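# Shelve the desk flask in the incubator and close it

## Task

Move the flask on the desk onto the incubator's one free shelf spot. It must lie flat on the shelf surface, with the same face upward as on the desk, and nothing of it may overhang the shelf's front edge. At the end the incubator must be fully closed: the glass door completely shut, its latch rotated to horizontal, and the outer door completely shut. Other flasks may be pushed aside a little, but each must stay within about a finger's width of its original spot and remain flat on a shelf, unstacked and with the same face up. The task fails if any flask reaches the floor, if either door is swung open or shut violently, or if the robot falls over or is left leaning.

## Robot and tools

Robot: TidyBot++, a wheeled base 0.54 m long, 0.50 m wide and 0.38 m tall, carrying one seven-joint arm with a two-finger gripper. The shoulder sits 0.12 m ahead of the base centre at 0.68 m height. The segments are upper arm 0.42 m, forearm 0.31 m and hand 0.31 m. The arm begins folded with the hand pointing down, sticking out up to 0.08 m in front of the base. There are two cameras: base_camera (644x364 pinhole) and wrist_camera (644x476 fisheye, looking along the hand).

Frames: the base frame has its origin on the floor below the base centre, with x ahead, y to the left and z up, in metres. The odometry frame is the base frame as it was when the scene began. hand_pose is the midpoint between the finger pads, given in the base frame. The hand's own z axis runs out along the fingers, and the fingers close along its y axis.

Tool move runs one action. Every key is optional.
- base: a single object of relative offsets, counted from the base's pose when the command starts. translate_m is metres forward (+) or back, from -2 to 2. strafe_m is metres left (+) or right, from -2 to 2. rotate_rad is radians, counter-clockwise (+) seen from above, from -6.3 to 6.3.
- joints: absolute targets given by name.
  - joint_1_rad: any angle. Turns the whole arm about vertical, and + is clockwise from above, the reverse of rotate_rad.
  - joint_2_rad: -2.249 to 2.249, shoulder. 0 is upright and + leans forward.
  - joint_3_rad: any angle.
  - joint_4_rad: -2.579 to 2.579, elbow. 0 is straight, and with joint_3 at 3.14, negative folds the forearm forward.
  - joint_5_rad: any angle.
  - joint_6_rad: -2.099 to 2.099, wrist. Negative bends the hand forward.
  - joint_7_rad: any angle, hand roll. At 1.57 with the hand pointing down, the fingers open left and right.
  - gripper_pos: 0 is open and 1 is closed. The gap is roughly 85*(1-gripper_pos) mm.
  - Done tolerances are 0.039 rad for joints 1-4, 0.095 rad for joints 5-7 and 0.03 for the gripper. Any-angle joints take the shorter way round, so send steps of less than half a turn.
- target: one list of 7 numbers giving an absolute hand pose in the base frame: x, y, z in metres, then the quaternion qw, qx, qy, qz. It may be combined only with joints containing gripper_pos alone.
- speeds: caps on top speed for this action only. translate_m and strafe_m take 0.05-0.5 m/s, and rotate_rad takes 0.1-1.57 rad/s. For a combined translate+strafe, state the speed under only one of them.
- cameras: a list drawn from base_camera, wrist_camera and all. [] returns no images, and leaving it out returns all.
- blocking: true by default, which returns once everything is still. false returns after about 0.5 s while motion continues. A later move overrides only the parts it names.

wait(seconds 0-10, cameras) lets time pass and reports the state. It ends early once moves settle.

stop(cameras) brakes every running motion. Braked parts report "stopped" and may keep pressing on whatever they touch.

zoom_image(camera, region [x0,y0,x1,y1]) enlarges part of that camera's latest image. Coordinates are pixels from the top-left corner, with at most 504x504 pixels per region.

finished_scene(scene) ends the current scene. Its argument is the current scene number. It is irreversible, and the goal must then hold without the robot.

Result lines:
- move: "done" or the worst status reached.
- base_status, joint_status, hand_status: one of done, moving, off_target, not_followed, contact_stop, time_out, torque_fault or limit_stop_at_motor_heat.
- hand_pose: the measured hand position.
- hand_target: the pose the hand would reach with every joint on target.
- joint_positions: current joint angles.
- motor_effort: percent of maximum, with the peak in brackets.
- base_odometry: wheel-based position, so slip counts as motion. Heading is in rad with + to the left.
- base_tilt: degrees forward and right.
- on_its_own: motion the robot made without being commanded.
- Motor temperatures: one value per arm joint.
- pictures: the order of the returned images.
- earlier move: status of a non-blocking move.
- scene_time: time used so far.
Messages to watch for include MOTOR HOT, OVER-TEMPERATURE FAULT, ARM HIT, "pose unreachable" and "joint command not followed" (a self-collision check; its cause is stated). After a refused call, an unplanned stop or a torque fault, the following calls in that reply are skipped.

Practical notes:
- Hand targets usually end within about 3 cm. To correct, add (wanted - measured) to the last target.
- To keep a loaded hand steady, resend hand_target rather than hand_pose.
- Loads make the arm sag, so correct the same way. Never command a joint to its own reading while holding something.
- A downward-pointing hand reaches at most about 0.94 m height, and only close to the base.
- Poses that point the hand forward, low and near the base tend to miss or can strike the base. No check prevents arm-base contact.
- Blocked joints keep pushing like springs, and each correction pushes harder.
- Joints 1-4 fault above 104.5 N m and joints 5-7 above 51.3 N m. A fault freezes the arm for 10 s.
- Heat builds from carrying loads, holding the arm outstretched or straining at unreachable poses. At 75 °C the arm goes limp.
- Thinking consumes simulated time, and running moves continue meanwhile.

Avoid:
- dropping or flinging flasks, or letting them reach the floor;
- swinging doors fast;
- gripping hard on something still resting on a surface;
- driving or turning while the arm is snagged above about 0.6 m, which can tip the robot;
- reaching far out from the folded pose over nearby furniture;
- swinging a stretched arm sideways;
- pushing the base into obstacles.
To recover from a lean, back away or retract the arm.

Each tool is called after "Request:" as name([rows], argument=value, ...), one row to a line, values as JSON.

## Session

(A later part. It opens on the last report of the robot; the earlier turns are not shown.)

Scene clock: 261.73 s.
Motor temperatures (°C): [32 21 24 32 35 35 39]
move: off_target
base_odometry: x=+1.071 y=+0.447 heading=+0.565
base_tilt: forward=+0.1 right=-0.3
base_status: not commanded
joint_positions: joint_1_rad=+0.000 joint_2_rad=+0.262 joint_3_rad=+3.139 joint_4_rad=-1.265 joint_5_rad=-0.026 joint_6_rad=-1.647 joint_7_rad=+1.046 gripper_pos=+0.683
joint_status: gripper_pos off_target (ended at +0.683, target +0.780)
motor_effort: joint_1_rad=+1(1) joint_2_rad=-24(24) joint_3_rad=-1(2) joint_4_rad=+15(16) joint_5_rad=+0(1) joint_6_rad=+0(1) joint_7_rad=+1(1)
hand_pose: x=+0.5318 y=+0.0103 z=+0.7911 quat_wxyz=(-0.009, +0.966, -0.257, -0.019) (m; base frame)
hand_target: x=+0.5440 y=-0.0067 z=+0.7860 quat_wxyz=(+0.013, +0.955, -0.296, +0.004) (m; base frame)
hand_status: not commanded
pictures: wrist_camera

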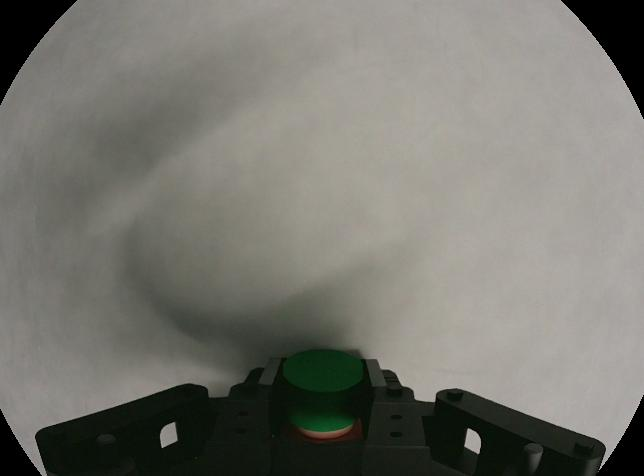

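Request:
move(joints={"joint_2_rad": 0.246, "joint_4_rad": -1.15, "joint_6_rad": -1.71}, cameras=["wrist_camera"])

Scene clock: 271.90 s.
Motor temperatures (°C): [32 21 24 32 35 35 39]
move: done
base_odometry: x=+1.071 y=+0.447 heading=+0.565
base_tilt: forward=+0.1 right=-0.4
base_status: not commanded
joint_positions: joint_1_rad=+0.000 joint_2_rad=+0.260 joint_3_rad=+3.139 joint_4_rad=-1.166 joint_5_rad=-0.026 joint_6_rad=-1.668 joint_7_rad=+1.046 gripper_pos=+0.683
joint_status: all done
motor_effort: joint_1_rad=+0(1) joint_2_rad=-27(29) joint_3_rad=-1(2) joint_4_rad=+17(18) joint_5_rad=+0(1) joint_6_rad=+1(1) joint_7_rad=+0(1)
hand_pose: x=+0.5530 y=+0.0104 z=+0.8229 quat_wxyz=(-0.019, +0.966, -0.256, +0.019) (m; base frame)
hand_target: x=+0.5421 y=-0.0066 z=+0.8336 quat_wxyz=(+0.007, +0.954, -0.297, +0.021) (m; base frame)
hand_status: not commanded
pictures: wrist_camera

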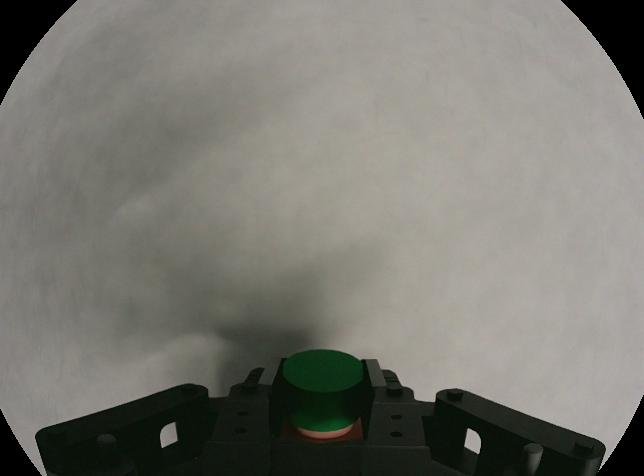

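Request:
move(joints={"joint_7_rad": -1.6})

Scene clock: 279.13 s.
Motor temperatures (°C): [32 21 24 32 35 35 39]
move: done
base_odometry: x=+1.071 y=+0.447 heading=+0.565
base_tilt: forward=+0.0 right=-0.3
base_status: not commanded
joint_positions: joint_1_rad=+0.000 joint_2_rad=+0.260 joint_3_rad=+3.139 joint_4_rad=-1.166 joint_5_rad=-0.026 joint_6_rad=-1.668 joint_7_rad=-1.523 gripper_pos=+0.683
joint_status: all done
motor_effort: joint_1_rad=+0(1) joint_2_rad=-27(27) joint_3_rad=-1(2) joint_4_rad=+17(18) joint_5_rad=-1(1) joint_6_rad=+1(1) joint_7_rad=+1(1)
hand_pose: x=+0.5530 y=+0.0104 z=+0.8229 quat_wxyz=(-0.024, +0.027, -0.999, -0.013) (m; base frame)
hand_target: x=+0.5421 y=-0.0066 z=+0.8336 quat_wxyz=(-0.018, -0.016, -1.000, +0.013) (m; base frame)
hand_status: not commanded
pictures: base_camera, wrist_camera

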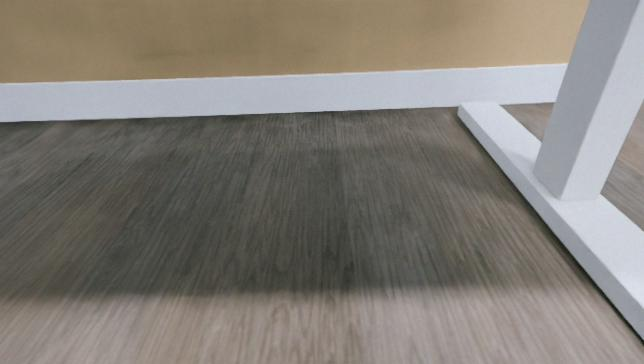

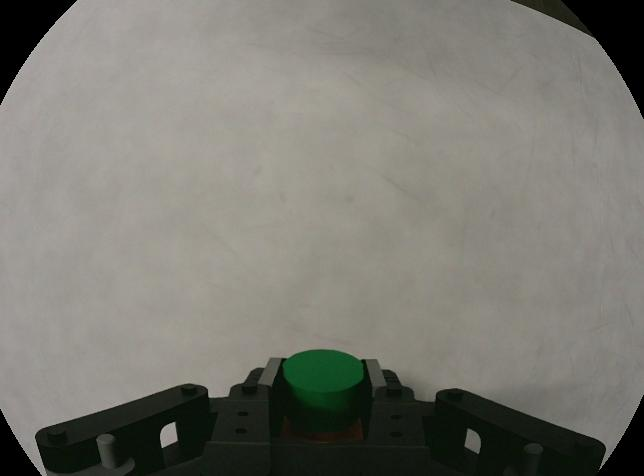

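Request:
move(joints={"joint_2_rad": 0.262, "joint_4_rad": -1.25, "joint_6_rad": -1.55}, cameras=["wrist_camera"])

Scene clock: 293.80 s.
Motor temperatures (°C): [32 22 24 32 35 35 39]
move: done
base_odometry: x=+1.071 y=+0.447 heading=+0.565
base_tilt: forward=+0.0 right=-0.3
base_status: not commanded
joint_positions: joint_1_rad=+0.000 joint_2_rad=+0.266 joint_3_rad=+3.139 joint_4_rad=-1.244 joint_5_rad=-0.026 joint_6_rad=-1.591 joint_7_rad=-1.524 gripper_pos=+0.683
joint_status: all done
motor_effort: joint_1_rad=+0(1) joint_2_rad=-25(29) joint_3_rad=-1(2) joint_4_rad=+16(19) joint_5_rad=+0(1) joint_6_rad=+0(2) joint_7_rad=+0(1)
hand_pose: x=+0.5559 y=+0.0104 z=+0.7962 quat_wxyz=(-0.021, +0.025, -0.999, -0.013) (m; base frame)
hand_target: x=+0.5665 y=-0.0067 z=+0.7965 quat_wxyz=(-0.040, -0.014, -0.999, +0.013) (m; base frame)
hand_status: not commanded
pictures: wrist_camera

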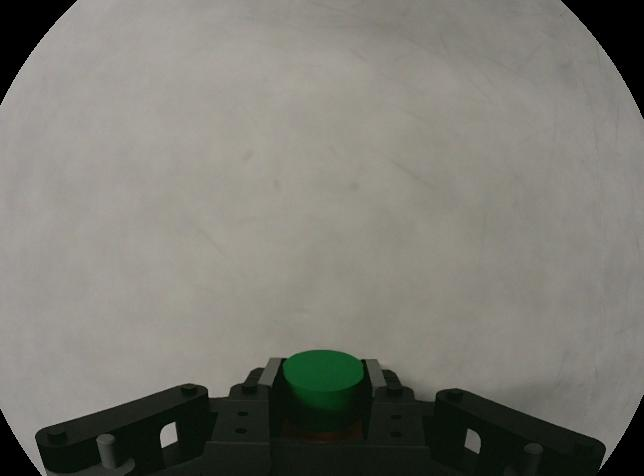

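Lower ~4 mm.

Request:
move(joints={"joint_2_rad": 0.266, "joint_4_rad": -1.264, "joint_6_rad": -1.55}, cameras=["wrist_camera"])

Scene clock: 297.23 s.
Motor temperatures (°C): [32 22 24 32 35 35 39]
move: done
base_odometry: x=+1.071 y=+0.447 heading=+0.565
base_tilt: forward=+0.1 right=-0.3
base_status: not commanded
joint_positions: joint_1_rad=+0.000 joint_2_rad=+0.266 joint_3_rad=+3.139 joint_4_rad=-1.249 joint_5_rad=-0.026 joint_6_rad=-1.590 joint_7_rad=-1.524 gripper_pos=+0.683
joint_status: all done
motor_effort: joint_1_rad=+0(2) joint_2_rad=-24(26) joint_3_rad=-1(2) joint_4_rad=+15(17) joint_5_rad=+0(1) joint_6_rad=-1(2) joint_7_rad=+1(1)
hand_pose: x=+0.5547 y=+0.0104 z=+0.7944 quat_wxyz=(-0.019, +0.025, -0.999, -0.013) (m; base frame)
hand_target: x=+0.5629 y=-0.0067 z=+0.7900 quat_wxyz=(-0.031, -0.014, -0.999, +0.013) (m; base frame)
hand_status: not commanded
pictures: wrist_camera

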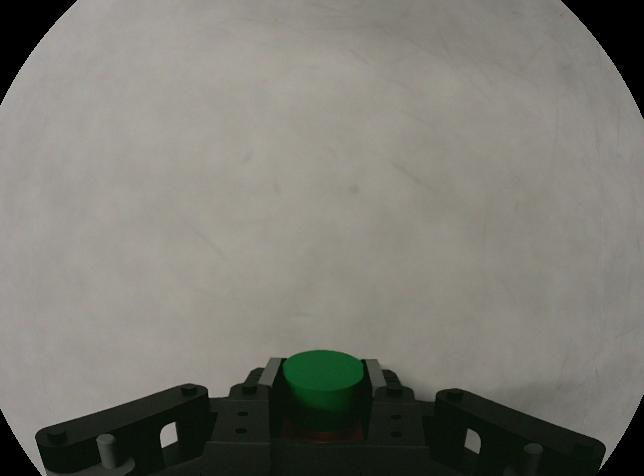

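Request:
move(joints={"joint_2_rad": 0.268, "joint_4_rad": -1.272, "joint_6_rad": -1.55}, cameras=[])

Request:
move(joints={"gripper_pos": 0.62}, cameras=[])

Request:
move(joints={"gripper_pos": 0.3}, cameras=["wrist_camera"])

Scene clock: 305.97 s.
Motor temperatures (°C): [31 22 24 32 35 35 39]
move: done
base_odometry: x=+1.071 y=+0.447 heading=+0.565
base_tilt: forward=+0.0 right=-0.3
base_status: not commanded
joint_positions: joint_1_rad=+0.000 joint_2_rad=+0.266 joint_3_rad=+3.139 joint_4_rad=-1.252 joint_5_rad=-0.026 joint_6_rad=-1.589 joint_7_rad=-1.524 gripper_pos=+0.683
joint_status: all done
motor_effort: joint_1_rad=+0(1) joint_2_rad=-23(24) joint_3_rad=-1(2) joint_4_rad=+14(16) joint_5_rad=+0(1) joint_6_rad=-1(2) joint_7_rad=+0(1)
hand_pose: x=+0.5545 y=+0.0104 z=+0.7936 quat_wxyz=(-0.018, +0.025, -0.999, -0.013) (m; base frame)
hand_target: x=+0.5607 y=-0.0067 z=+0.7865 quat_wxyz=(-0.026, -0.014, -0.999, +0.013) (m; base frame)
hand_status: not commanded
pictures: none
No camera images: "cameras" was empty.

Scene clock: 306.70 s.
Motor temperatures (°C): [31 22 24 32 35 35 39]
move: done
base_odometry: x=+1.071 y=+0.447 heading=+0.565
base_tilt: forward=+0.0 right=-0.3
base_status: not commanded
joint_positions: joint_1_rad=+0.000 joint_2_rad=+0.268 joint_3_rad=+3.139 joint_4_rad=-1.262 joint_5_rad=-0.026 joint_6_rad=-1.589 joint_7_rad=-1.524 gripper_pos=+0.620
joint_status: all done
motor_effort: joint_1_rad=-1(1) joint_2_rad=-27(27) joint_3_rad=-1(2) joint_4_rad=+17(17) joint_5_rad=+0(1) joint_6_rad=+0(1) joint_7_rad=+0(1)
hand_pose: x=+0.5516 y=+0.0104 z=+0.7892 quat_wxyz=(-0.012, +0.025, -1.000, -0.013) (m; base frame)
hand_target: x=+0.5607 y=-0.0067 z=+0.7865 quat_wxyz=(-0.026, -0.014, -0.999, +0.013) (m; base frame)
hand_status: not commanded
pictures: none
No camera images: "cameras" was empty.

Scene clock: 307.40 s.
Motor temperatures (°C): [31 22 24 32 35 35 39]
move: done
base_odometry: x=+1.071 y=+0.447 heading=+0.565
base_tilt: forward=+0.0 right=-0.3
base_status: not commanded
joint_positions: joint_1_rad=+0.000 joint_2_rad=+0.268 joint_3_rad=+3.139 joint_4_rad=-1.262 joint_5_rad=-0.026 joint_6_rad=-1.589 joint_7_rad=-1.524 gripper_pos=+0.300
joint_status: all done
motor_effort: joint_1_rad=-1(1) joint_2_rad=-27(27) joint_3_rad=-1(2) joint_4_rad=+17(17) joint_5_rad=+0(0) joint_6_rad=+0(0) joint_7_rad=+1(1)
hand_pose: x=+0.5516 y=+0.0104 z=+0.7892 quat_wxyz=(-0.012, +0.025, -1.000, -0.013) (m; base frame)
hand_target: x=+0.5607 y=-0.0067 z=+0.7865 quat_wxyz=(-0.026, -0.014, -0.999, +0.013) (m; base frame)
hand_status: not commanded
pictures: wrist_camera

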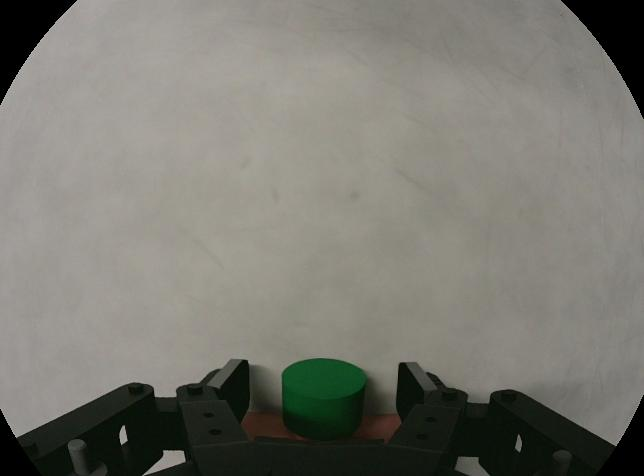

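Request:
move(joints={"gripper_pos": 0.0}, cameras=[])

Request:
move(joints={"joint_2_rad": 0.25, "joint_4_rad": -1.16, "joint_6_rad": -1.70}, cameras=[])

Request:
move(joints={"joint_2_rad": 0.2, "joint_4_rad": -1.0, "joint_6_rad": -1.9}, cameras=["wrist_camera"])

Request:
move(base={"translate_m": -0.4}, joints={"joint_7_rad": 1.55}, cameras=[])

Request:
move(joints={"joint_2_rad": -0.34, "joint_4_rad": -2.135, "joint_6_rad": -0.305}, cameras=["wrist_camera"])

Scene clock: 336.80 s.
Motor temperatures (°C): [31 22 24 31 35 35 39]
move: done
base_odometry: x=+1.071 y=+0.447 heading=+0.565
base_tilt: forward=+0.0 right=-0.3
base_status: not commanded
joint_positions: joint_1_rad=+0.000 joint_2_rad=+0.268 joint_3_rad=+3.139 joint_4_rad=-1.262 joint_5_rad=-0.026 joint_6_rad=-1.589 joint_7_rad=-1.524 gripper_pos=+0.000
joint_status: all done
motor_effort: joint_1_rad=+0(1) joint_2_rad=-26(27) joint_3_rad=-2(2) joint_4_rad=+16(17) joint_5_rad=+0(1) joint_6_rad=+0(0) joint_7_rad=+0(1)
hand_pose: x=+0.5516 y=+0.0104 z=+0.7892 quat_wxyz=(-0.012, +0.025, -1.000, -0.013) (m; base frame)
hand_target: x=+0.5607 y=-0.0067 z=+0.7865 quat_wxyz=(-0.026, -0.014, -0.999, +0.013) (m; base frame)
hand_status: not commanded
pictures: none
No camera images: "cameras" was empty.

Scene clock: 337.77 s.
Motor temperatures (°C): [31 22 24 31 35 35 39]
move: done
base_odometry: x=+1.071 y=+0.447 heading=+0.565
base_tilt: forward=+0.1 right=-0.3
base_status: not commanded
joint_positions: joint_1_rad=+0.000 joint_2_rad=+0.263 joint_3_rad=+3.139 joint_4_rad=-1.173 joint_5_rad=-0.026 joint_6_rad=-1.656 joint_7_rad=-1.524 gripper_pos=+0.000
joint_status: all done
motor_effort: joint_1_rad=-1(1) joint_2_rad=-26(28) joint_3_rad=-1(2) joint_4_rad=+17(18) joint_5_rad=+0(0) joint_6_rad=+0(1) joint_7_rad=+0(1)
hand_pose: x=+0.5550 y=+0.0104 z=+0.8193 quat_wxyz=(-0.025, +0.026, -0.999, -0.013) (m; base frame)
hand_target: x=+0.5432 y=-0.0066 z=+0.8288 quat_wxyz=(-0.016, -0.016, -1.000, +0.013) (m; base frame)
hand_status: not commanded
pictures: none
No camera images: "cameras" was empty.

Scene clock: 338.90 s.
Motor temperatures (°C): [31 22 24 31 35 35 39]
move: done
base_odometry: x=+1.071 y=+0.447 heading=+0.565
base_tilt: forward=+0.1 right=-0.3
base_status: not commanded
joint_positions: joint_1_rad=+0.000 joint_2_rad=+0.210 joint_3_rad=+3.139 joint_4_rad=-1.014 joint_5_rad=-0.026 joint_6_rad=-1.846 joint_7_rad=-1.524 gripper_pos=+0.000
joint_status: all done
motor_effort: joint_1_rad=-1(1) joint_2_rad=-24(28) joint_3_rad=-1(2) joint_4_rad=+16(18) joint_5_rad=-1(1) joint_6_rad=+0(1) joint_7_rad=+1(1)
hand_pose: x=+0.5247 y=+0.0100 z=+0.8897 quat_wxyz=(-0.036, +0.029, -0.999, -0.012) (m; base frame)
hand_target: x=+0.5085 y=-0.0063 z=+0.8972 quat_wxyz=(-0.021, -0.019, -1.000, +0.012) (m; base frame)
hand_status: not commanded
pictures: wrist_camera

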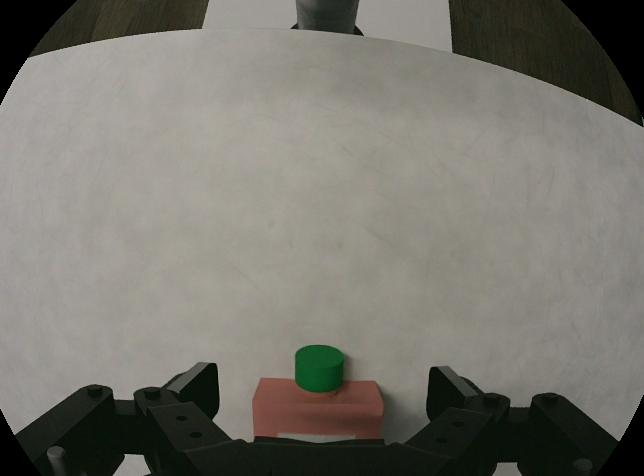

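Scene clock: 342.30 s.
Motor temperatures (°C): [31 22 24 31 35 35 39]
move: done
base_odometry: x=+0.733 y=+0.233 heading=+0.565
base_tilt: forward=+0.1 right=-0.3
base_status: done
joint_positions: joint_1_rad=+0.000 joint_2_rad=+0.200 joint_3_rad=+3.139 joint_4_rad=-1.013 joint_5_rad=-0.026 joint_6_rad=-1.855 joint_7_rad=+1.473 gripper_pos=+0.000
joint_status: all done
motor_effort: joint_1_rad=-1(2) joint_2_rad=-23(28) joint_3_rad=-1(2) joint_4_rad=+16(17) joint_5_rad=+0(1) joint_6_rad=+1(2) joint_7_rad=+1(2)
hand_pose: x=+0.5198 y=+0.0099 z=+0.8938 quat_wxyz=(-0.014, +0.998, -0.043, +0.036) (m; base frame)
hand_target: x=+0.5085 y=-0.0063 z=+0.8972 quat_wxyz=(+0.012, +1.000, -0.015, +0.021) (m; base frame)
hand_status: not commanded
pictures: none
No camera images: "cameras" was empty.

Scene clock: 345.13 s.
Motor temperatures (°C): [31 22 24 31 35 35 39]
move: done
base_odometry: x=+0.733 y=+0.233 heading=+0.565
base_tilt: forward=+0.1 right=-0.3
base_status: not commanded
joint_positions: joint_1_rad=+0.000 joint_2_rad=-0.322 joint_3_rad=+3.139 joint_4_rad=-2.123 joint_5_rad=-0.026 joint_6_rad=-0.358 joint_7_rad=+1.474 gripper_pos=+0.000
joint_status: all done
motor_effort: joint_1_rad=-1(1) joint_2_rad=-9(25) joint_3_rad=-1(2) joint_4_rad=+21(22) joint_5_rad=+0(1) joint_6_rad=+7(8) joint_7_rad=+1(1)
hand_pose: x=+0.5511 y=+0.0053 z=+0.8367 quat_wxyz=(-0.033, +0.880, -0.050, +0.471) (m; base frame)
hand_target: x=+0.5539 y=-0.0008 z=+0.8514 quat_wxyz=(+0.005, +0.867, +0.001, +0.498) (m; base frame)
hand_status: not commanded
pictures: wrist_camera

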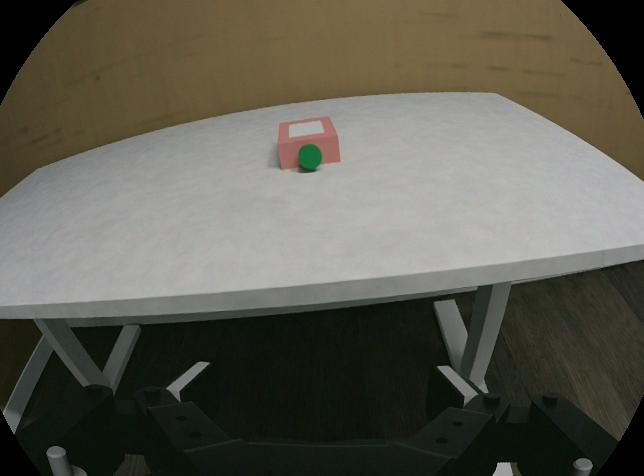

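Request:
move(base={"translate_m": 0.25}, joints={"joint_2_rad": -0.305, "joint_4_rad": -2.285, "joint_6_rad": -0.065, "joint_7_rad": 1.66}, cameras=["wrist_camera"])

Scene clock: 363.93 s.
Motor temperatures (°C): [31 22 24 31 35 35 39]
move: done
base_odometry: x=+0.944 y=+0.367 heading=+0.564
base_tilt: forward=+0.1 right=-0.3
base_status: done
joint_positions: joint_1_rad=+0.000 joint_2_rad=-0.303 joint_3_rad=+3.139 joint_4_rad=-2.274 joint_5_rad=-0.026 joint_6_rad=-0.115 joint_7_rad=+1.582 gripper_pos=+0.000
joint_status: all done
motor_effort: joint_1_rad=+0(1) joint_2_rad=-8(12) joint_3_rad=-1(1) joint_4_rad=+20(22) joint_5_rad=+0(1) joint_6_rad=+8(8) joint_7_rad=+0(1)
hand_pose: x=+0.5538 y=+0.0033 z=+0.8073 quat_wxyz=(-0.005, +0.864, -0.004, +0.503) (m; base frame)
hand_target: x=+0.5580 y=+0.0012 z=+0.8159 quat_wxyz=(+0.031, +0.852, +0.049, +0.520) (m; base frame)
hand_status: not commanded
pictures: wrist_camera

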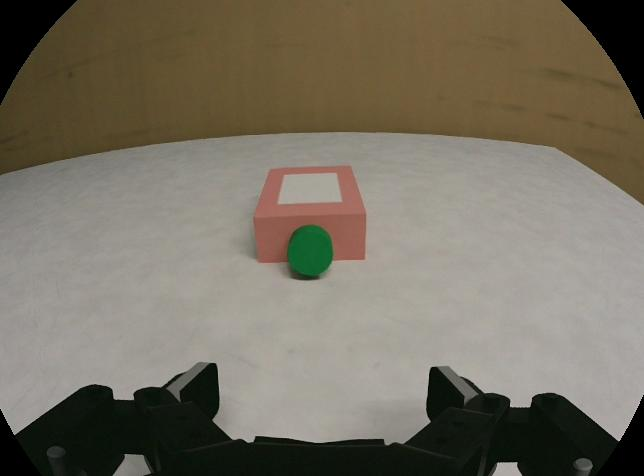

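Request:
move(base={"translate_m": 0.08, "strafe_m": 0.0085}, joints={"joint_2_rad": -0.29, "joint_4_rad": -2.315, "joint_6_rad": -0.03}, cameras=["wrist_camera"])

Scene clock: 372.77 s.
Motor temperatures (°C): [31 22 23 31 35 35 39]
move: done
base_odometry: x=+1.007 y=+0.417 heading=+0.564
base_tilt: forward=+0.0 right=-0.4
base_status: done
joint_positions: joint_1_rad=+0.000 joint_2_rad=-0.289 joint_3_rad=+3.139 joint_4_rad=-2.311 joint_5_rad=-0.026 joint_6_rad=-0.076 joint_7_rad=+1.582 gripper_pos=+0.000
joint_status: all done
motor_effort: joint_1_rad=+0(1) joint_2_rad=-9(12) joint_3_rad=-1(1) joint_4_rad=+20(21) joint_5_rad=+0(1) joint_6_rad=+8(9) joint_7_rad=+0(1)
hand_pose: x=+0.5510 y=+0.0030 z=+0.7915 quat_wxyz=(-0.005, +0.867, -0.005, +0.498) (m; base frame)
hand_target: x=+0.5567 y=+0.0015 z=+0.8022 quat_wxyz=(+0.030, +0.855, +0.050, +0.516) (m; base frame)
hand_status: not commanded
pictures: wrist_camera

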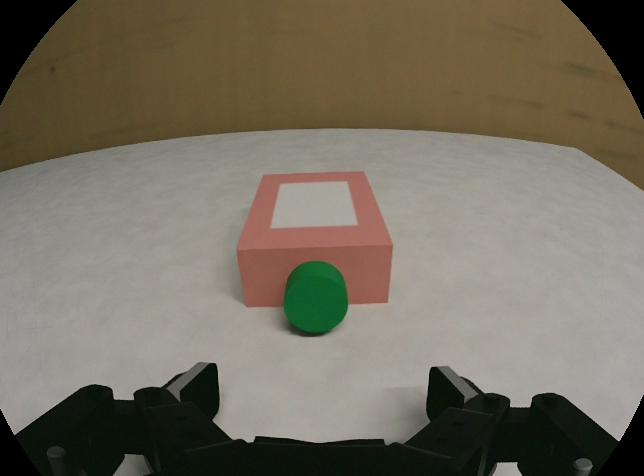

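Request:
move(base={"translate_m": 0.05, "strafe_m": 0.003}, speeds={"translate_m": 0.1}, cameras=["wrist_camera"])

Scene clock: 378.87 s.
Motor temperatures (°C): [31 21 23 31 35 35 39]
move: done
base_odometry: x=+1.048 y=+0.446 heading=+0.564
base_tilt: forward=+0.1 right=-0.3
base_status: done
joint_positions: joint_1_rad=+0.000 joint_2_rad=-0.288 joint_3_rad=+3.139 joint_4_rad=-2.311 joint_5_rad=-0.026 joint_6_rad=-0.076 joint_7_rad=+1.582 gripper_pos=+0.000
joint_status: not commanded
motor_effort: joint_1_rad=+0(1) joint_2_rad=-9(12) joint_3_rad=+0(1) joint_4_rad=+20(20) joint_5_rad=+0(1) joint_6_rad=+8(8) joint_7_rad=+0(1)
hand_pose: x=+0.5512 y=+0.0030 z=+0.7909 quat_wxyz=(-0.005, +0.867, -0.004, +0.498) (m; base frame)
hand_target: x=+0.5567 y=+0.0015 z=+0.8022 quat_wxyz=(+0.030, +0.855, +0.050, +0.516) (m; base frame)
hand_status: not commanded
pictures: wrist_camera

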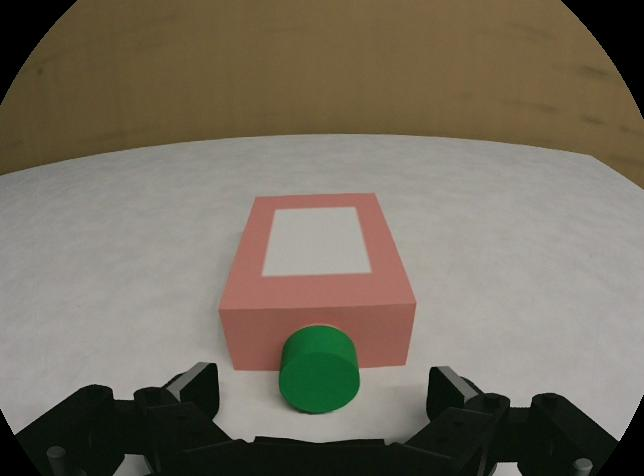

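Request:
move(base={"translate_m": 0.005}, speeds={"translate_m": 0.1}, cameras=[])

Request:
move(joints={"gripper_pos": 0.6}, cameras=["wrist_camera"])

Scene clock: 392.20 s.
Motor temperatures (°C): [31 21 23 31 35 35 39]
move: done
base_odometry: x=+1.052 y=+0.449 heading=+0.565
base_tilt: forward=+0.0 right=-0.3
base_status: done
joint_positions: joint_1_rad=+0.000 joint_2_rad=-0.287 joint_3_rad=+3.139 joint_4_rad=-2.311 joint_5_rad=-0.026 joint_6_rad=-0.075 joint_7_rad=+1.583 gripper_pos=+0.000
joint_status: not commanded
motor_effort: joint_1_rad=-1(1) joint_2_rad=-9(12) joint_3_rad=+0(1) joint_4_rad=+20(20) joint_5_rad=+0(1) joint_6_rad=+8(8) joint_7_rad=+1(1)
hand_pose: x=+0.5513 y=+0.0030 z=+0.7910 quat_wxyz=(-0.005, +0.867, -0.004, +0.498) (m; base frame)
hand_target: x=+0.5567 y=+0.0015 z=+0.8022 quat_wxyz=(+0.030, +0.855, +0.050, +0.516) (m; base frame)
hand_status: not commanded
pictures: none
No camera images: "cameras" was empty.

Scene clock: 393.07 s.
Motor temperatures (°C): [31 21 23 31 35 35 39]
move: done
base_odometry: x=+1.052 y=+0.449 heading=+0.565
base_tilt: forward=+0.1 right=-0.4
base_status: not commanded
joint_positions: joint_1_rad=+0.000 joint_2_rad=-0.287 joint_3_rad=+3.139 joint_4_rad=-2.311 joint_5_rad=-0.026 joint_6_rad=-0.075 joint_7_rad=+1.583 gripper_pos=+0.600
joint_status: all done
motor_effort: joint_1_rad=+0(1) joint_2_rad=-9(9) joint_3_rad=+0(1) joint_4_rad=+20(20) joint_5_rad=+0(1) joint_6_rad=+8(8) joint_7_rad=+0(1)
hand_pose: x=+0.5513 y=+0.0030 z=+0.7910 quat_wxyz=(-0.005, +0.867, -0.004, +0.498) (m; base frame)
hand_target: x=+0.5567 y=+0.0015 z=+0.8022 quat_wxyz=(+0.030, +0.855, +0.050, +0.516) (m; base frame)
hand_status: not commanded
pictures: wrist_camera

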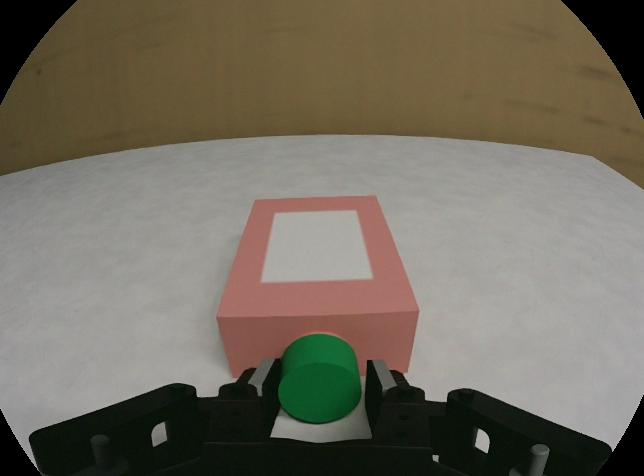

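Request:
move(joints={"gripper_pos": 0.8}, cameras=["wrist_camera"])

Scene clock: 397.03 s.
Motor temperatures (°C): [31 21 23 31 35 35 39]
move: off_target
base_odometry: x=+1.052 y=+0.449 heading=+0.565
base_tilt: forward=+0.1 right=-0.4
base_status: not commanded
joint_positions: joint_1_rad=+0.000 joint_2_rad=-0.287 joint_3_rad=+3.139 joint_4_rad=-2.311 joint_5_rad=-0.026 joint_6_rad=-0.074 joint_7_rad=+1.583 gripper_pos=+0.688
joint_status: gripper_pos off_target (ended at +0.688, target +0.800)
motor_effort: joint_1_rad=-1(1) joint_2_rad=-9(10) joint_3_rad=+0(1) joint_4_rad=+19(21) joint_5_rad=+0(1) joint_6_rad=+8(8) joint_7_rad=+1(1)
hand_pose: x=+0.5515 y=+0.0030 z=+0.7914 quat_wxyz=(-0.005, +0.867, -0.004, +0.499) (m; base frame)
hand_target: x=+0.5567 y=+0.0015 z=+0.8022 quat_wxyz=(+0.030, +0.855, +0.050, +0.516) (m; base frame)
hand_status: not commanded
pictures: wrist_camera

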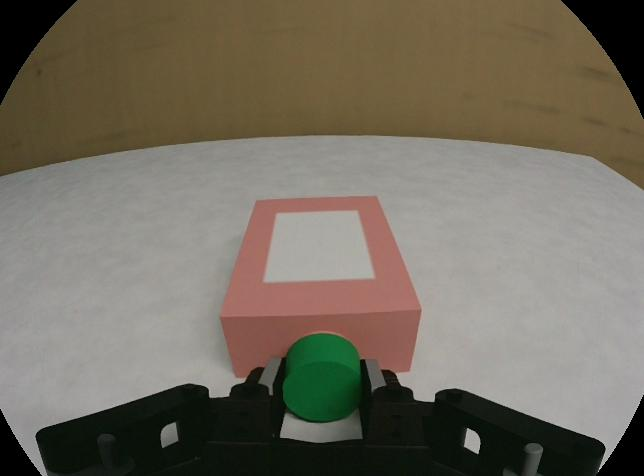

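Request:
move(joints={"joint_2_rad": -0.34, "joint_4_rad": -2.135, "joint_6_rad": -0.25}, cameras=["wrist_camera"])

Scene clock: 403.07 s.
Motor temperatures (°C): [31 21 23 31 35 35 39]
move: done
base_odometry: x=+1.052 y=+0.449 heading=+0.565
base_tilt: forward=+0.0 right=-0.3
base_status: not commanded
joint_positions: joint_1_rad=+0.000 joint_2_rad=-0.321 joint_3_rad=+3.139 joint_4_rad=-2.153 joint_5_rad=-0.026 joint_6_rad=-0.202 joint_7_rad=+1.583 gripper_pos=+0.688
joint_status: all done
motor_effort: joint_1_rad=-1(1) joint_2_rad=-10(12) joint_3_rad=+0(1) joint_4_rad=+22(22) joint_5_rad=+0(1) joint_6_rad=+9(10) joint_7_rad=+0(1)
hand_pose: x=+0.5684 y=+0.0041 z=+0.8611 quat_wxyz=(-0.006, +0.850, -0.003, +0.526) (m; base frame)
hand_target: x=+0.5621 y=-0.0003 z=+0.8665 quat_wxyz=(+0.033, +0.852, +0.048, +0.520) (m; base frame)
hand_status: not commanded
pictures: wrist_camera

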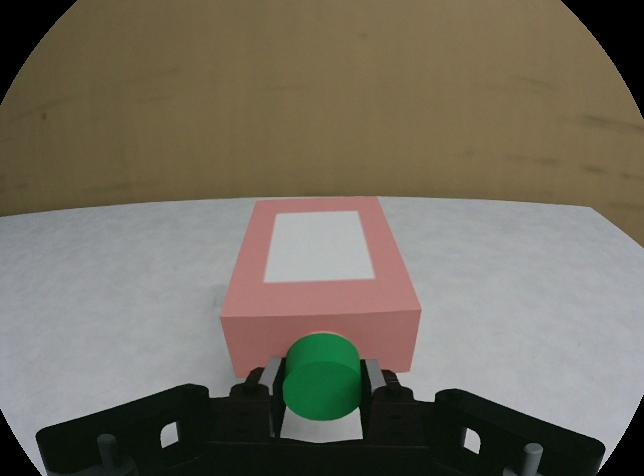

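Request:
move(base={"translate_m": -0.5}, speeds={"translate_m": 0.3}, cameras=[])

Request:
move(base={"rotate_rad": -1.575}, speeds={"rotate_rad": 0.8})

Scene clock: 417.60 s.
Motor temperatures (°C): [31 21 23 31 35 35 39]
move: done
base_odometry: x=+0.629 y=+0.182 heading=+0.565
base_tilt: forward=+0.0 right=-0.3
base_status: done
joint_positions: joint_1_rad=+0.000 joint_2_rad=-0.331 joint_3_rad=+3.139 joint_4_rad=-2.153 joint_5_rad=-0.026 joint_6_rad=-0.206 joint_7_rad=+1.583 gripper_pos=+0.688
joint_status: not commanded
motor_effort: joint_1_rad=+0(1) joint_2_rad=-9(13) joint_3_rad=-1(1) joint_4_rad=+22(23) joint_5_rad=+0(1) joint_6_rad=+9(10) joint_7_rad=+0(1)
hand_pose: x=+0.5661 y=+0.0041 z=+0.8646 quat_wxyz=(-0.006, +0.849, -0.003, +0.529) (m; base frame)
hand_target: x=+0.5621 y=-0.0003 z=+0.8665 quat_wxyz=(+0.033, +0.852, +0.048, +0.520) (m; base frame)
hand_status: not commanded
pictures: none
No camera images: "cameras" was empty.

Scene clock: 420.37 s.
Motor temperatures (°C): [31 21 23 32 35 35 39]
move: done
base_odometry: x=+0.629 y=+0.182 heading=-1.010
base_tilt: forward=+0.0 right=-0.3
base_status: done
joint_positions: joint_1_rad=+0.000 joint_2_rad=-0.331 joint_3_rad=+3.139 joint_4_rad=-2.153 joint_5_rad=-0.026 joint_6_rad=-0.206 joint_7_rad=+1.583 gripper_pos=+0.688
joint_status: not commanded
motor_effort: joint_1_rad=+0(2) joint_2_rad=-9(10) joint_3_rad=+0(2) joint_4_rad=+22(23) joint_5_rad=+0(1) joint_6_rad=+9(9) joint_7_rad=+1(1)
hand_pose: x=+0.5661 y=+0.0041 z=+0.8646 quat_wxyz=(-0.006, +0.849, -0.003, +0.529) (m; base frame)
hand_target: x=+0.5621 y=-0.0003 z=+0.8665 quat_wxyz=(+0.033, +0.852, +0.048, +0.520) (m; base frame)
hand_status: not commanded
pictures: base_camera, wrist_camera

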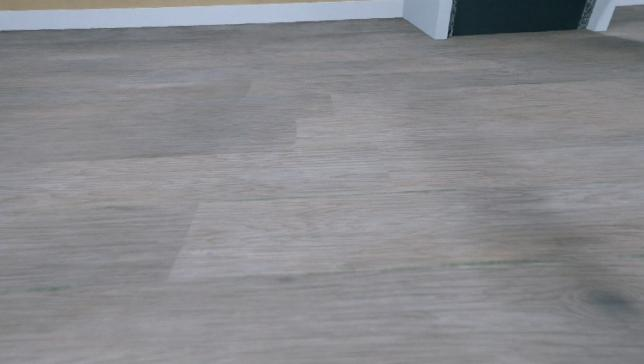

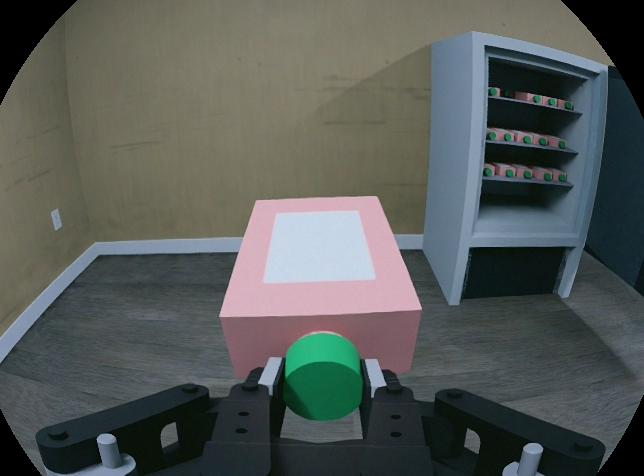

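Request:
move(base={"strafe_m": -1.0}, speeds={"strafe_m": 0.4})

Request:
zoom_image(camera="wrist_camera", region=[200, 10, 460, 200])

Scene clock: 438.77 s.
Motor temperatures (°C): [31 21 23 32 35 35 39]
move: done
base_odometry: x=-0.218 y=-0.350 heading=-1.011
base_tilt: forward=+0.0 right=-0.3
base_status: done
joint_positions: joint_1_rad=+0.000 joint_2_rad=-0.331 joint_3_rad=+3.139 joint_4_rad=-2.153 joint_5_rad=-0.026 joint_6_rad=-0.206 joint_7_rad=+1.583 gripper_pos=+0.688
joint_status: not commanded
motor_effort: joint_1_rad=+0(2) joint_2_rad=-9(10) joint_3_rad=+0(3) joint_4_rad=+22(23) joint_5_rad=+0(1) joint_6_rad=+9(9) joint_7_rad=+1(1)
hand_pose: x=+0.5661 y=+0.0041 z=+0.8646 quat_wxyz=(-0.006, +0.849, -0.003, +0.529) (m; base frame)
hand_target: x=+0.5621 y=-0.0003 z=+0.8665 quat_wxyz=(+0.033, +0.852, +0.048, +0.520) (m; base frame)
hand_status: not commanded
pictures: base_camera, wrist_camera

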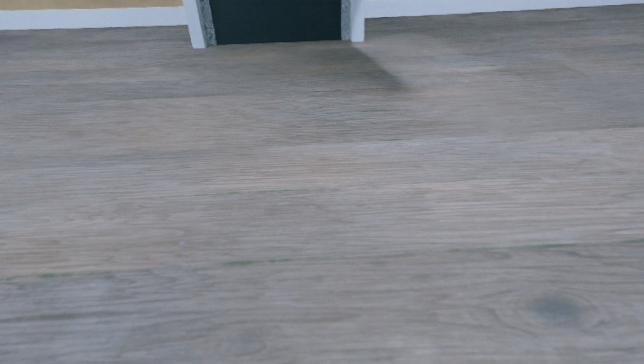

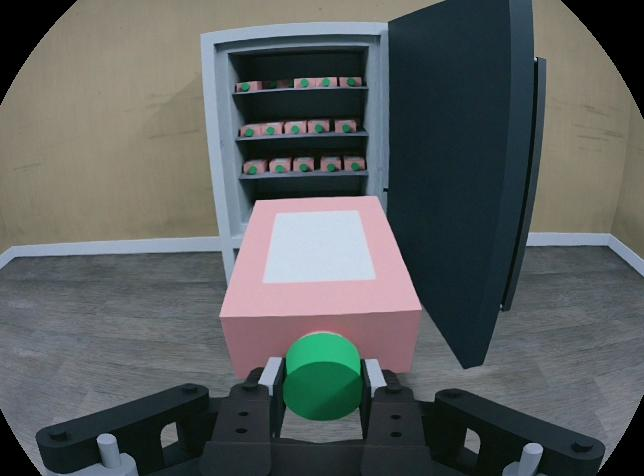

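Scaled by 1.938.

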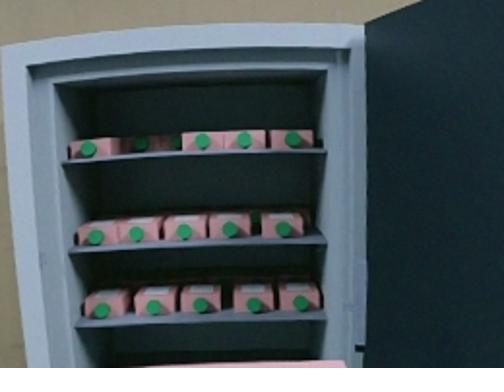

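Request:
zoom_image(camera="wrist_camera", region=[330, 20, 460, 260])

Request:
zoom_image(camera="wrist_camera", region=[190, 20, 260, 200])

Scaled by 2.100.

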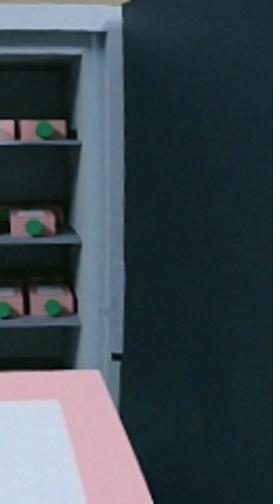

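Scaled by 2.800.

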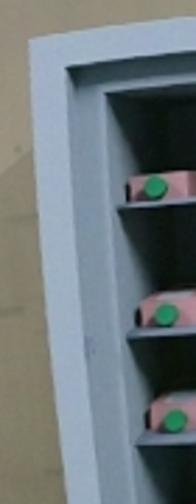

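Request:
move(base={"translate_m": 0.6, "strafe_m": 0.17}, speeds={"translate_m": 0.3})

Request:
zoom_image(camera="wrist_camera", region=[200, 0, 400, 200])

Request:
zoom_image(camera="wrist_camera", region=[400, 0, 600, 300])

Scene clock: 473.30 s.
Motor temperatures (°C): [31 21 23 32 35 35 39]
move: done
base_odometry: x=+0.245 y=-0.768 heading=-1.011
base_tilt: forward=+0.1 right=-0.4
base_status: done
joint_positions: joint_1_rad=+0.000 joint_2_rad=-0.331 joint_3_rad=+3.139 joint_4_rad=-2.152 joint_5_rad=-0.026 joint_6_rad=-0.207 joint_7_rad=+1.583 gripper_pos=+0.688
joint_status: not commanded
motor_effort: joint_1_rad=-1(1) joint_2_rad=-9(12) joint_3_rad=+0(1) joint_4_rad=+22(23) joint_5_rad=+0(1) joint_6_rad=+9(10) joint_7_rad=+1(1)
hand_pose: x=+0.5661 y=+0.0041 z=+0.8642 quat_wxyz=(-0.006, +0.849, -0.003, +0.528) (m; base frame)
hand_target: x=+0.5621 y=-0.0003 z=+0.8665 quat_wxyz=(+0.033, +0.852, +0.048, +0.520) (m; base frame)
hand_status: not commanded
pictures: base_camera, wrist_camera

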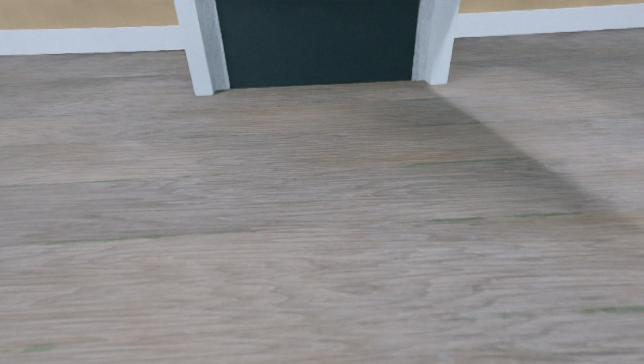

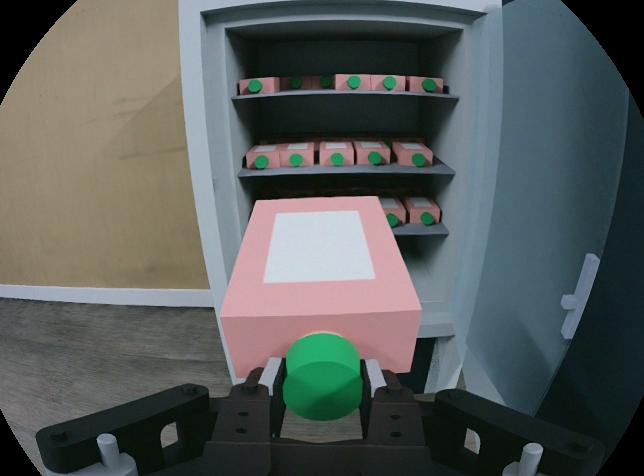

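Scaled by 2.520.

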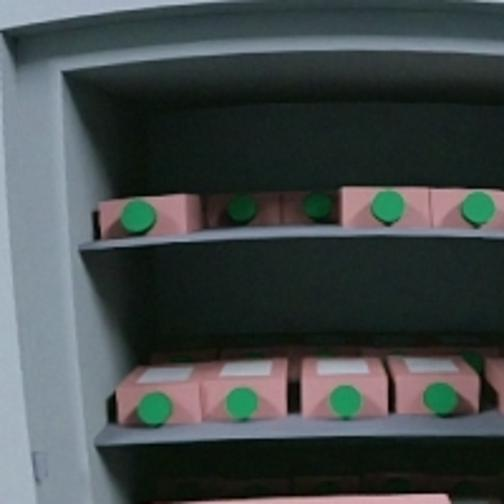

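Scaled by 1.680.

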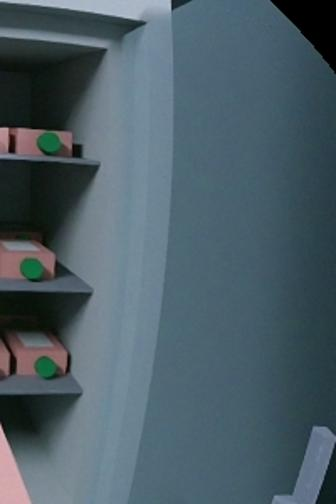

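Request:
move(joints={"joint_2_rad": 0.275, "joint_4_rad": -0.975, "joint_6_rad": -0.88})

Scene clock: 500.37 s.
Motor temperatures (°C): [31 21 23 32 35 35 39]
move: done
base_odometry: x=+0.245 y=-0.768 heading=-1.011
base_tilt: forward=+0.0 right=-0.3
base_status: not commanded
joint_positions: joint_1_rad=+0.000 joint_2_rad=+0.275 joint_3_rad=+3.139 joint_4_rad=-1.000 joint_5_rad=-0.026 joint_6_rad=-0.829 joint_7_rad=+1.583 gripper_pos=+0.688
joint_status: all done
motor_effort: joint_1_rad=-1(1) joint_2_rad=-31(33) joint_3_rad=-1(2) joint_4_rad=+21(24) joint_5_rad=+0(1) joint_6_rad=+8(10) joint_7_rad=+1(1)
hand_pose: x=+0.8021 y=+0.0085 z=+1.0199 quat_wxyz=(-0.010, +0.869, +0.003, +0.496) (m; base frame)
hand_target: x=+0.7954 y=-0.0046 z=+1.0208 quat_wxyz=(+0.035, +0.874, +0.042, +0.483) (m; base frame)
hand_status: not commanded
pictures: base_camera, wrist_camera

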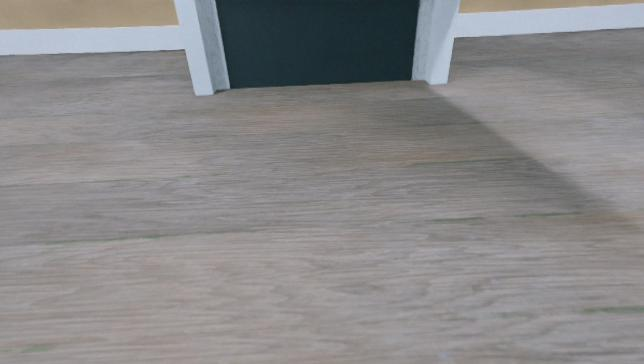

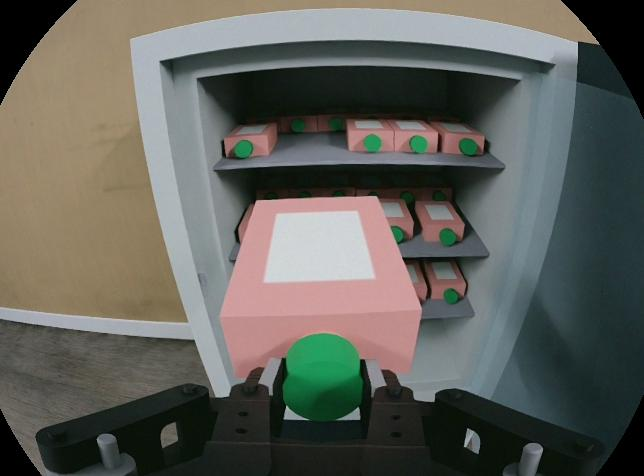

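Request:
move(base={"translate_m": 0.3, "strafe_m": 0.012}, speeds={"translate_m": 0.15})

Request:
zoom_image(camera="wrist_camera", region=[130, 130, 530, 430])

Scene clock: 524.10 s.
Motor temperatures (°C): [31 21 23 32 35 35 39]
move: done
base_odometry: x=+0.415 y=-1.016 heading=-1.011
base_tilt: forward=+0.1 right=-0.3
base_status: done
joint_positions: joint_1_rad=+0.000 joint_2_rad=+0.290 joint_3_rad=+3.139 joint_4_rad=-0.997 joint_5_rad=-0.026 joint_6_rad=-0.836 joint_7_rad=+1.583 gripper_pos=+0.688
joint_status: not commanded
motor_effort: joint_1_rad=-1(3) joint_2_rad=-33(36) joint_3_rad=-2(3) joint_4_rad=+22(23) joint_5_rad=+0(1) joint_6_rad=+9(9) joint_7_rad=+1(1)
hand_pose: x=+0.8061 y=+0.0085 z=+1.0101 quat_wxyz=(-0.010, +0.873, +0.003, +0.488) (m; base frame)
hand_target: x=+0.7954 y=-0.0046 z=+1.0208 quat_wxyz=(+0.035, +0.874, +0.042, +0.483) (m; base frame)
hand_status: not commanded
pictures: base_camera, wrist_camera

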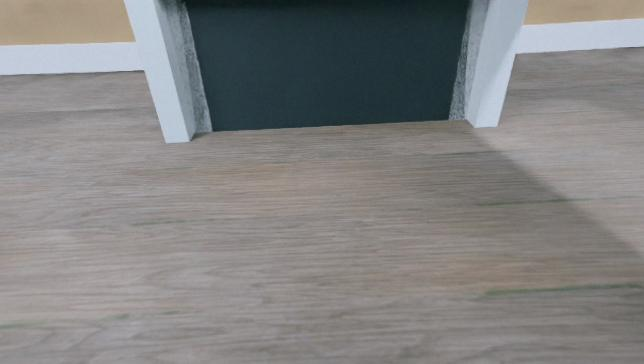

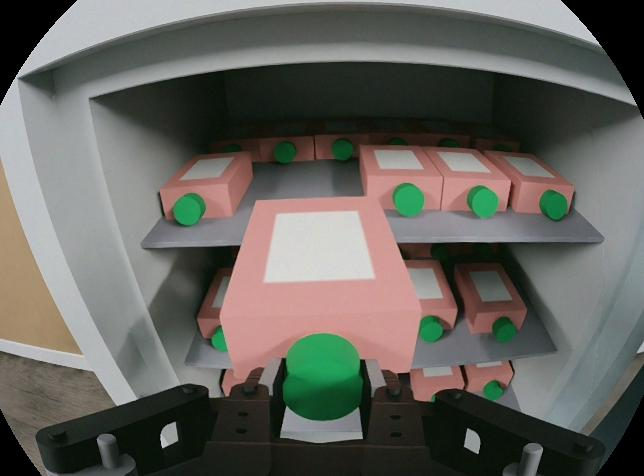

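Scaled by 1.260.

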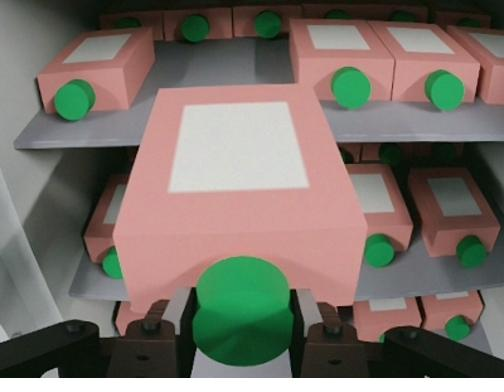

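Request:
move(joints={"joint_2_rad": 0.255, "joint_4_rad": -0.975, "joint_6_rad": -0.84}, base={"strafe_m": 0.016})

Scene clock: 539.10 s.
Motor temperatures (°C): [31 21 23 32 35 35 39]
move: done
base_odometry: x=+0.428 y=-1.008 heading=-1.011
base_tilt: forward=+0.1 right=-0.3
base_status: done
joint_positions: joint_1_rad=-0.004 joint_2_rad=+0.281 joint_3_rad=+3.139 joint_4_rad=-0.995 joint_5_rad=-0.026 joint_6_rad=-0.835 joint_7_rad=+1.583 gripper_pos=+0.688
joint_status: all done
motor_effort: joint_1_rad=-1(3) joint_2_rad=-32(35) joint_3_rad=-1(3) joint_4_rad=+22(23) joint_5_rad=+0(1) joint_6_rad=+9(10) joint_7_rad=+1(1)
hand_pose: x=+0.8034 y=+0.0111 z=+1.0170 quat_wxyz=(-0.011, +0.870, +0.005, +0.492) (m; base frame)
hand_target: x=+0.7947 y=-0.0044 z=+1.0451 quat_wxyz=(+0.036, +0.859, +0.041, +0.509) (m; base frame)
hand_status: not commanded
pictures: base_camera, wrist_camera

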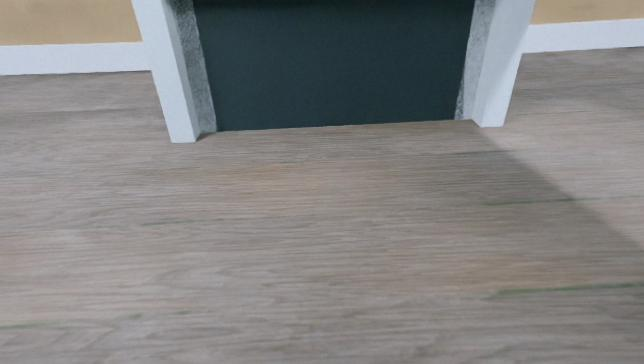

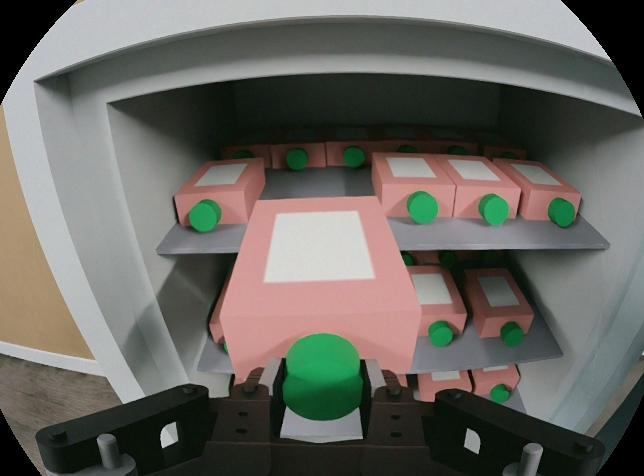

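Request:
move(base={"translate_m": 0.13, "strafe_m": 0.005}, speeds={"translate_m": 0.1})

Request:
zoom_image(camera="wrist_camera", region=[80, 80, 560, 440])

Scene clock: 545.87 s.
Motor temperatures (°C): [31 22 23 32 35 35 39]
move: done
base_odometry: x=+0.502 y=-1.115 heading=-1.011
base_tilt: forward=+0.0 right=-0.3
base_status: done
joint_positions: joint_1_rad=-0.004 joint_2_rad=+0.275 joint_3_rad=+3.139 joint_4_rad=-0.994 joint_5_rad=-0.026 joint_6_rad=-0.835 joint_7_rad=+1.583 gripper_pos=+0.688
joint_status: not commanded
motor_effort: joint_1_rad=-1(1) joint_2_rad=-32(36) joint_3_rad=-1(2) joint_4_rad=+22(23) joint_5_rad=+0(1) joint_6_rad=+9(9) joint_7_rad=+0(1)
hand_pose: x=+0.8015 y=+0.0111 z=+1.0214 quat_wxyz=(-0.011, +0.869, +0.005, +0.495) (m; base frame)
hand_target: x=+0.7947 y=-0.0044 z=+1.0451 quat_wxyz=(+0.036, +0.859, +0.041, +0.509) (m; base frame)
hand_status: not commanded
pictures: base_camera, wrist_camera

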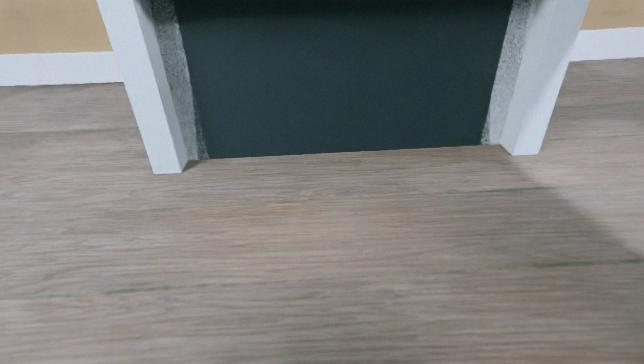

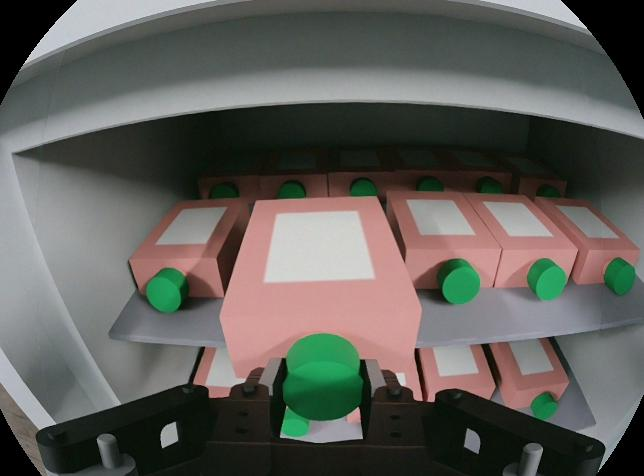

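Scaled by 1.050.

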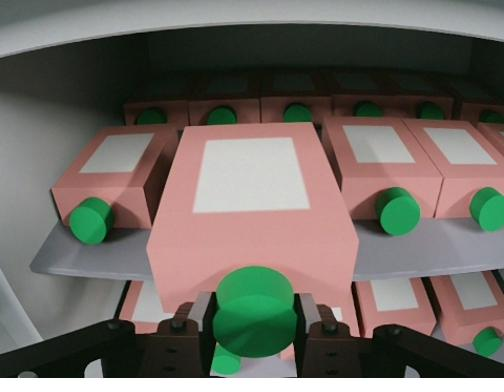

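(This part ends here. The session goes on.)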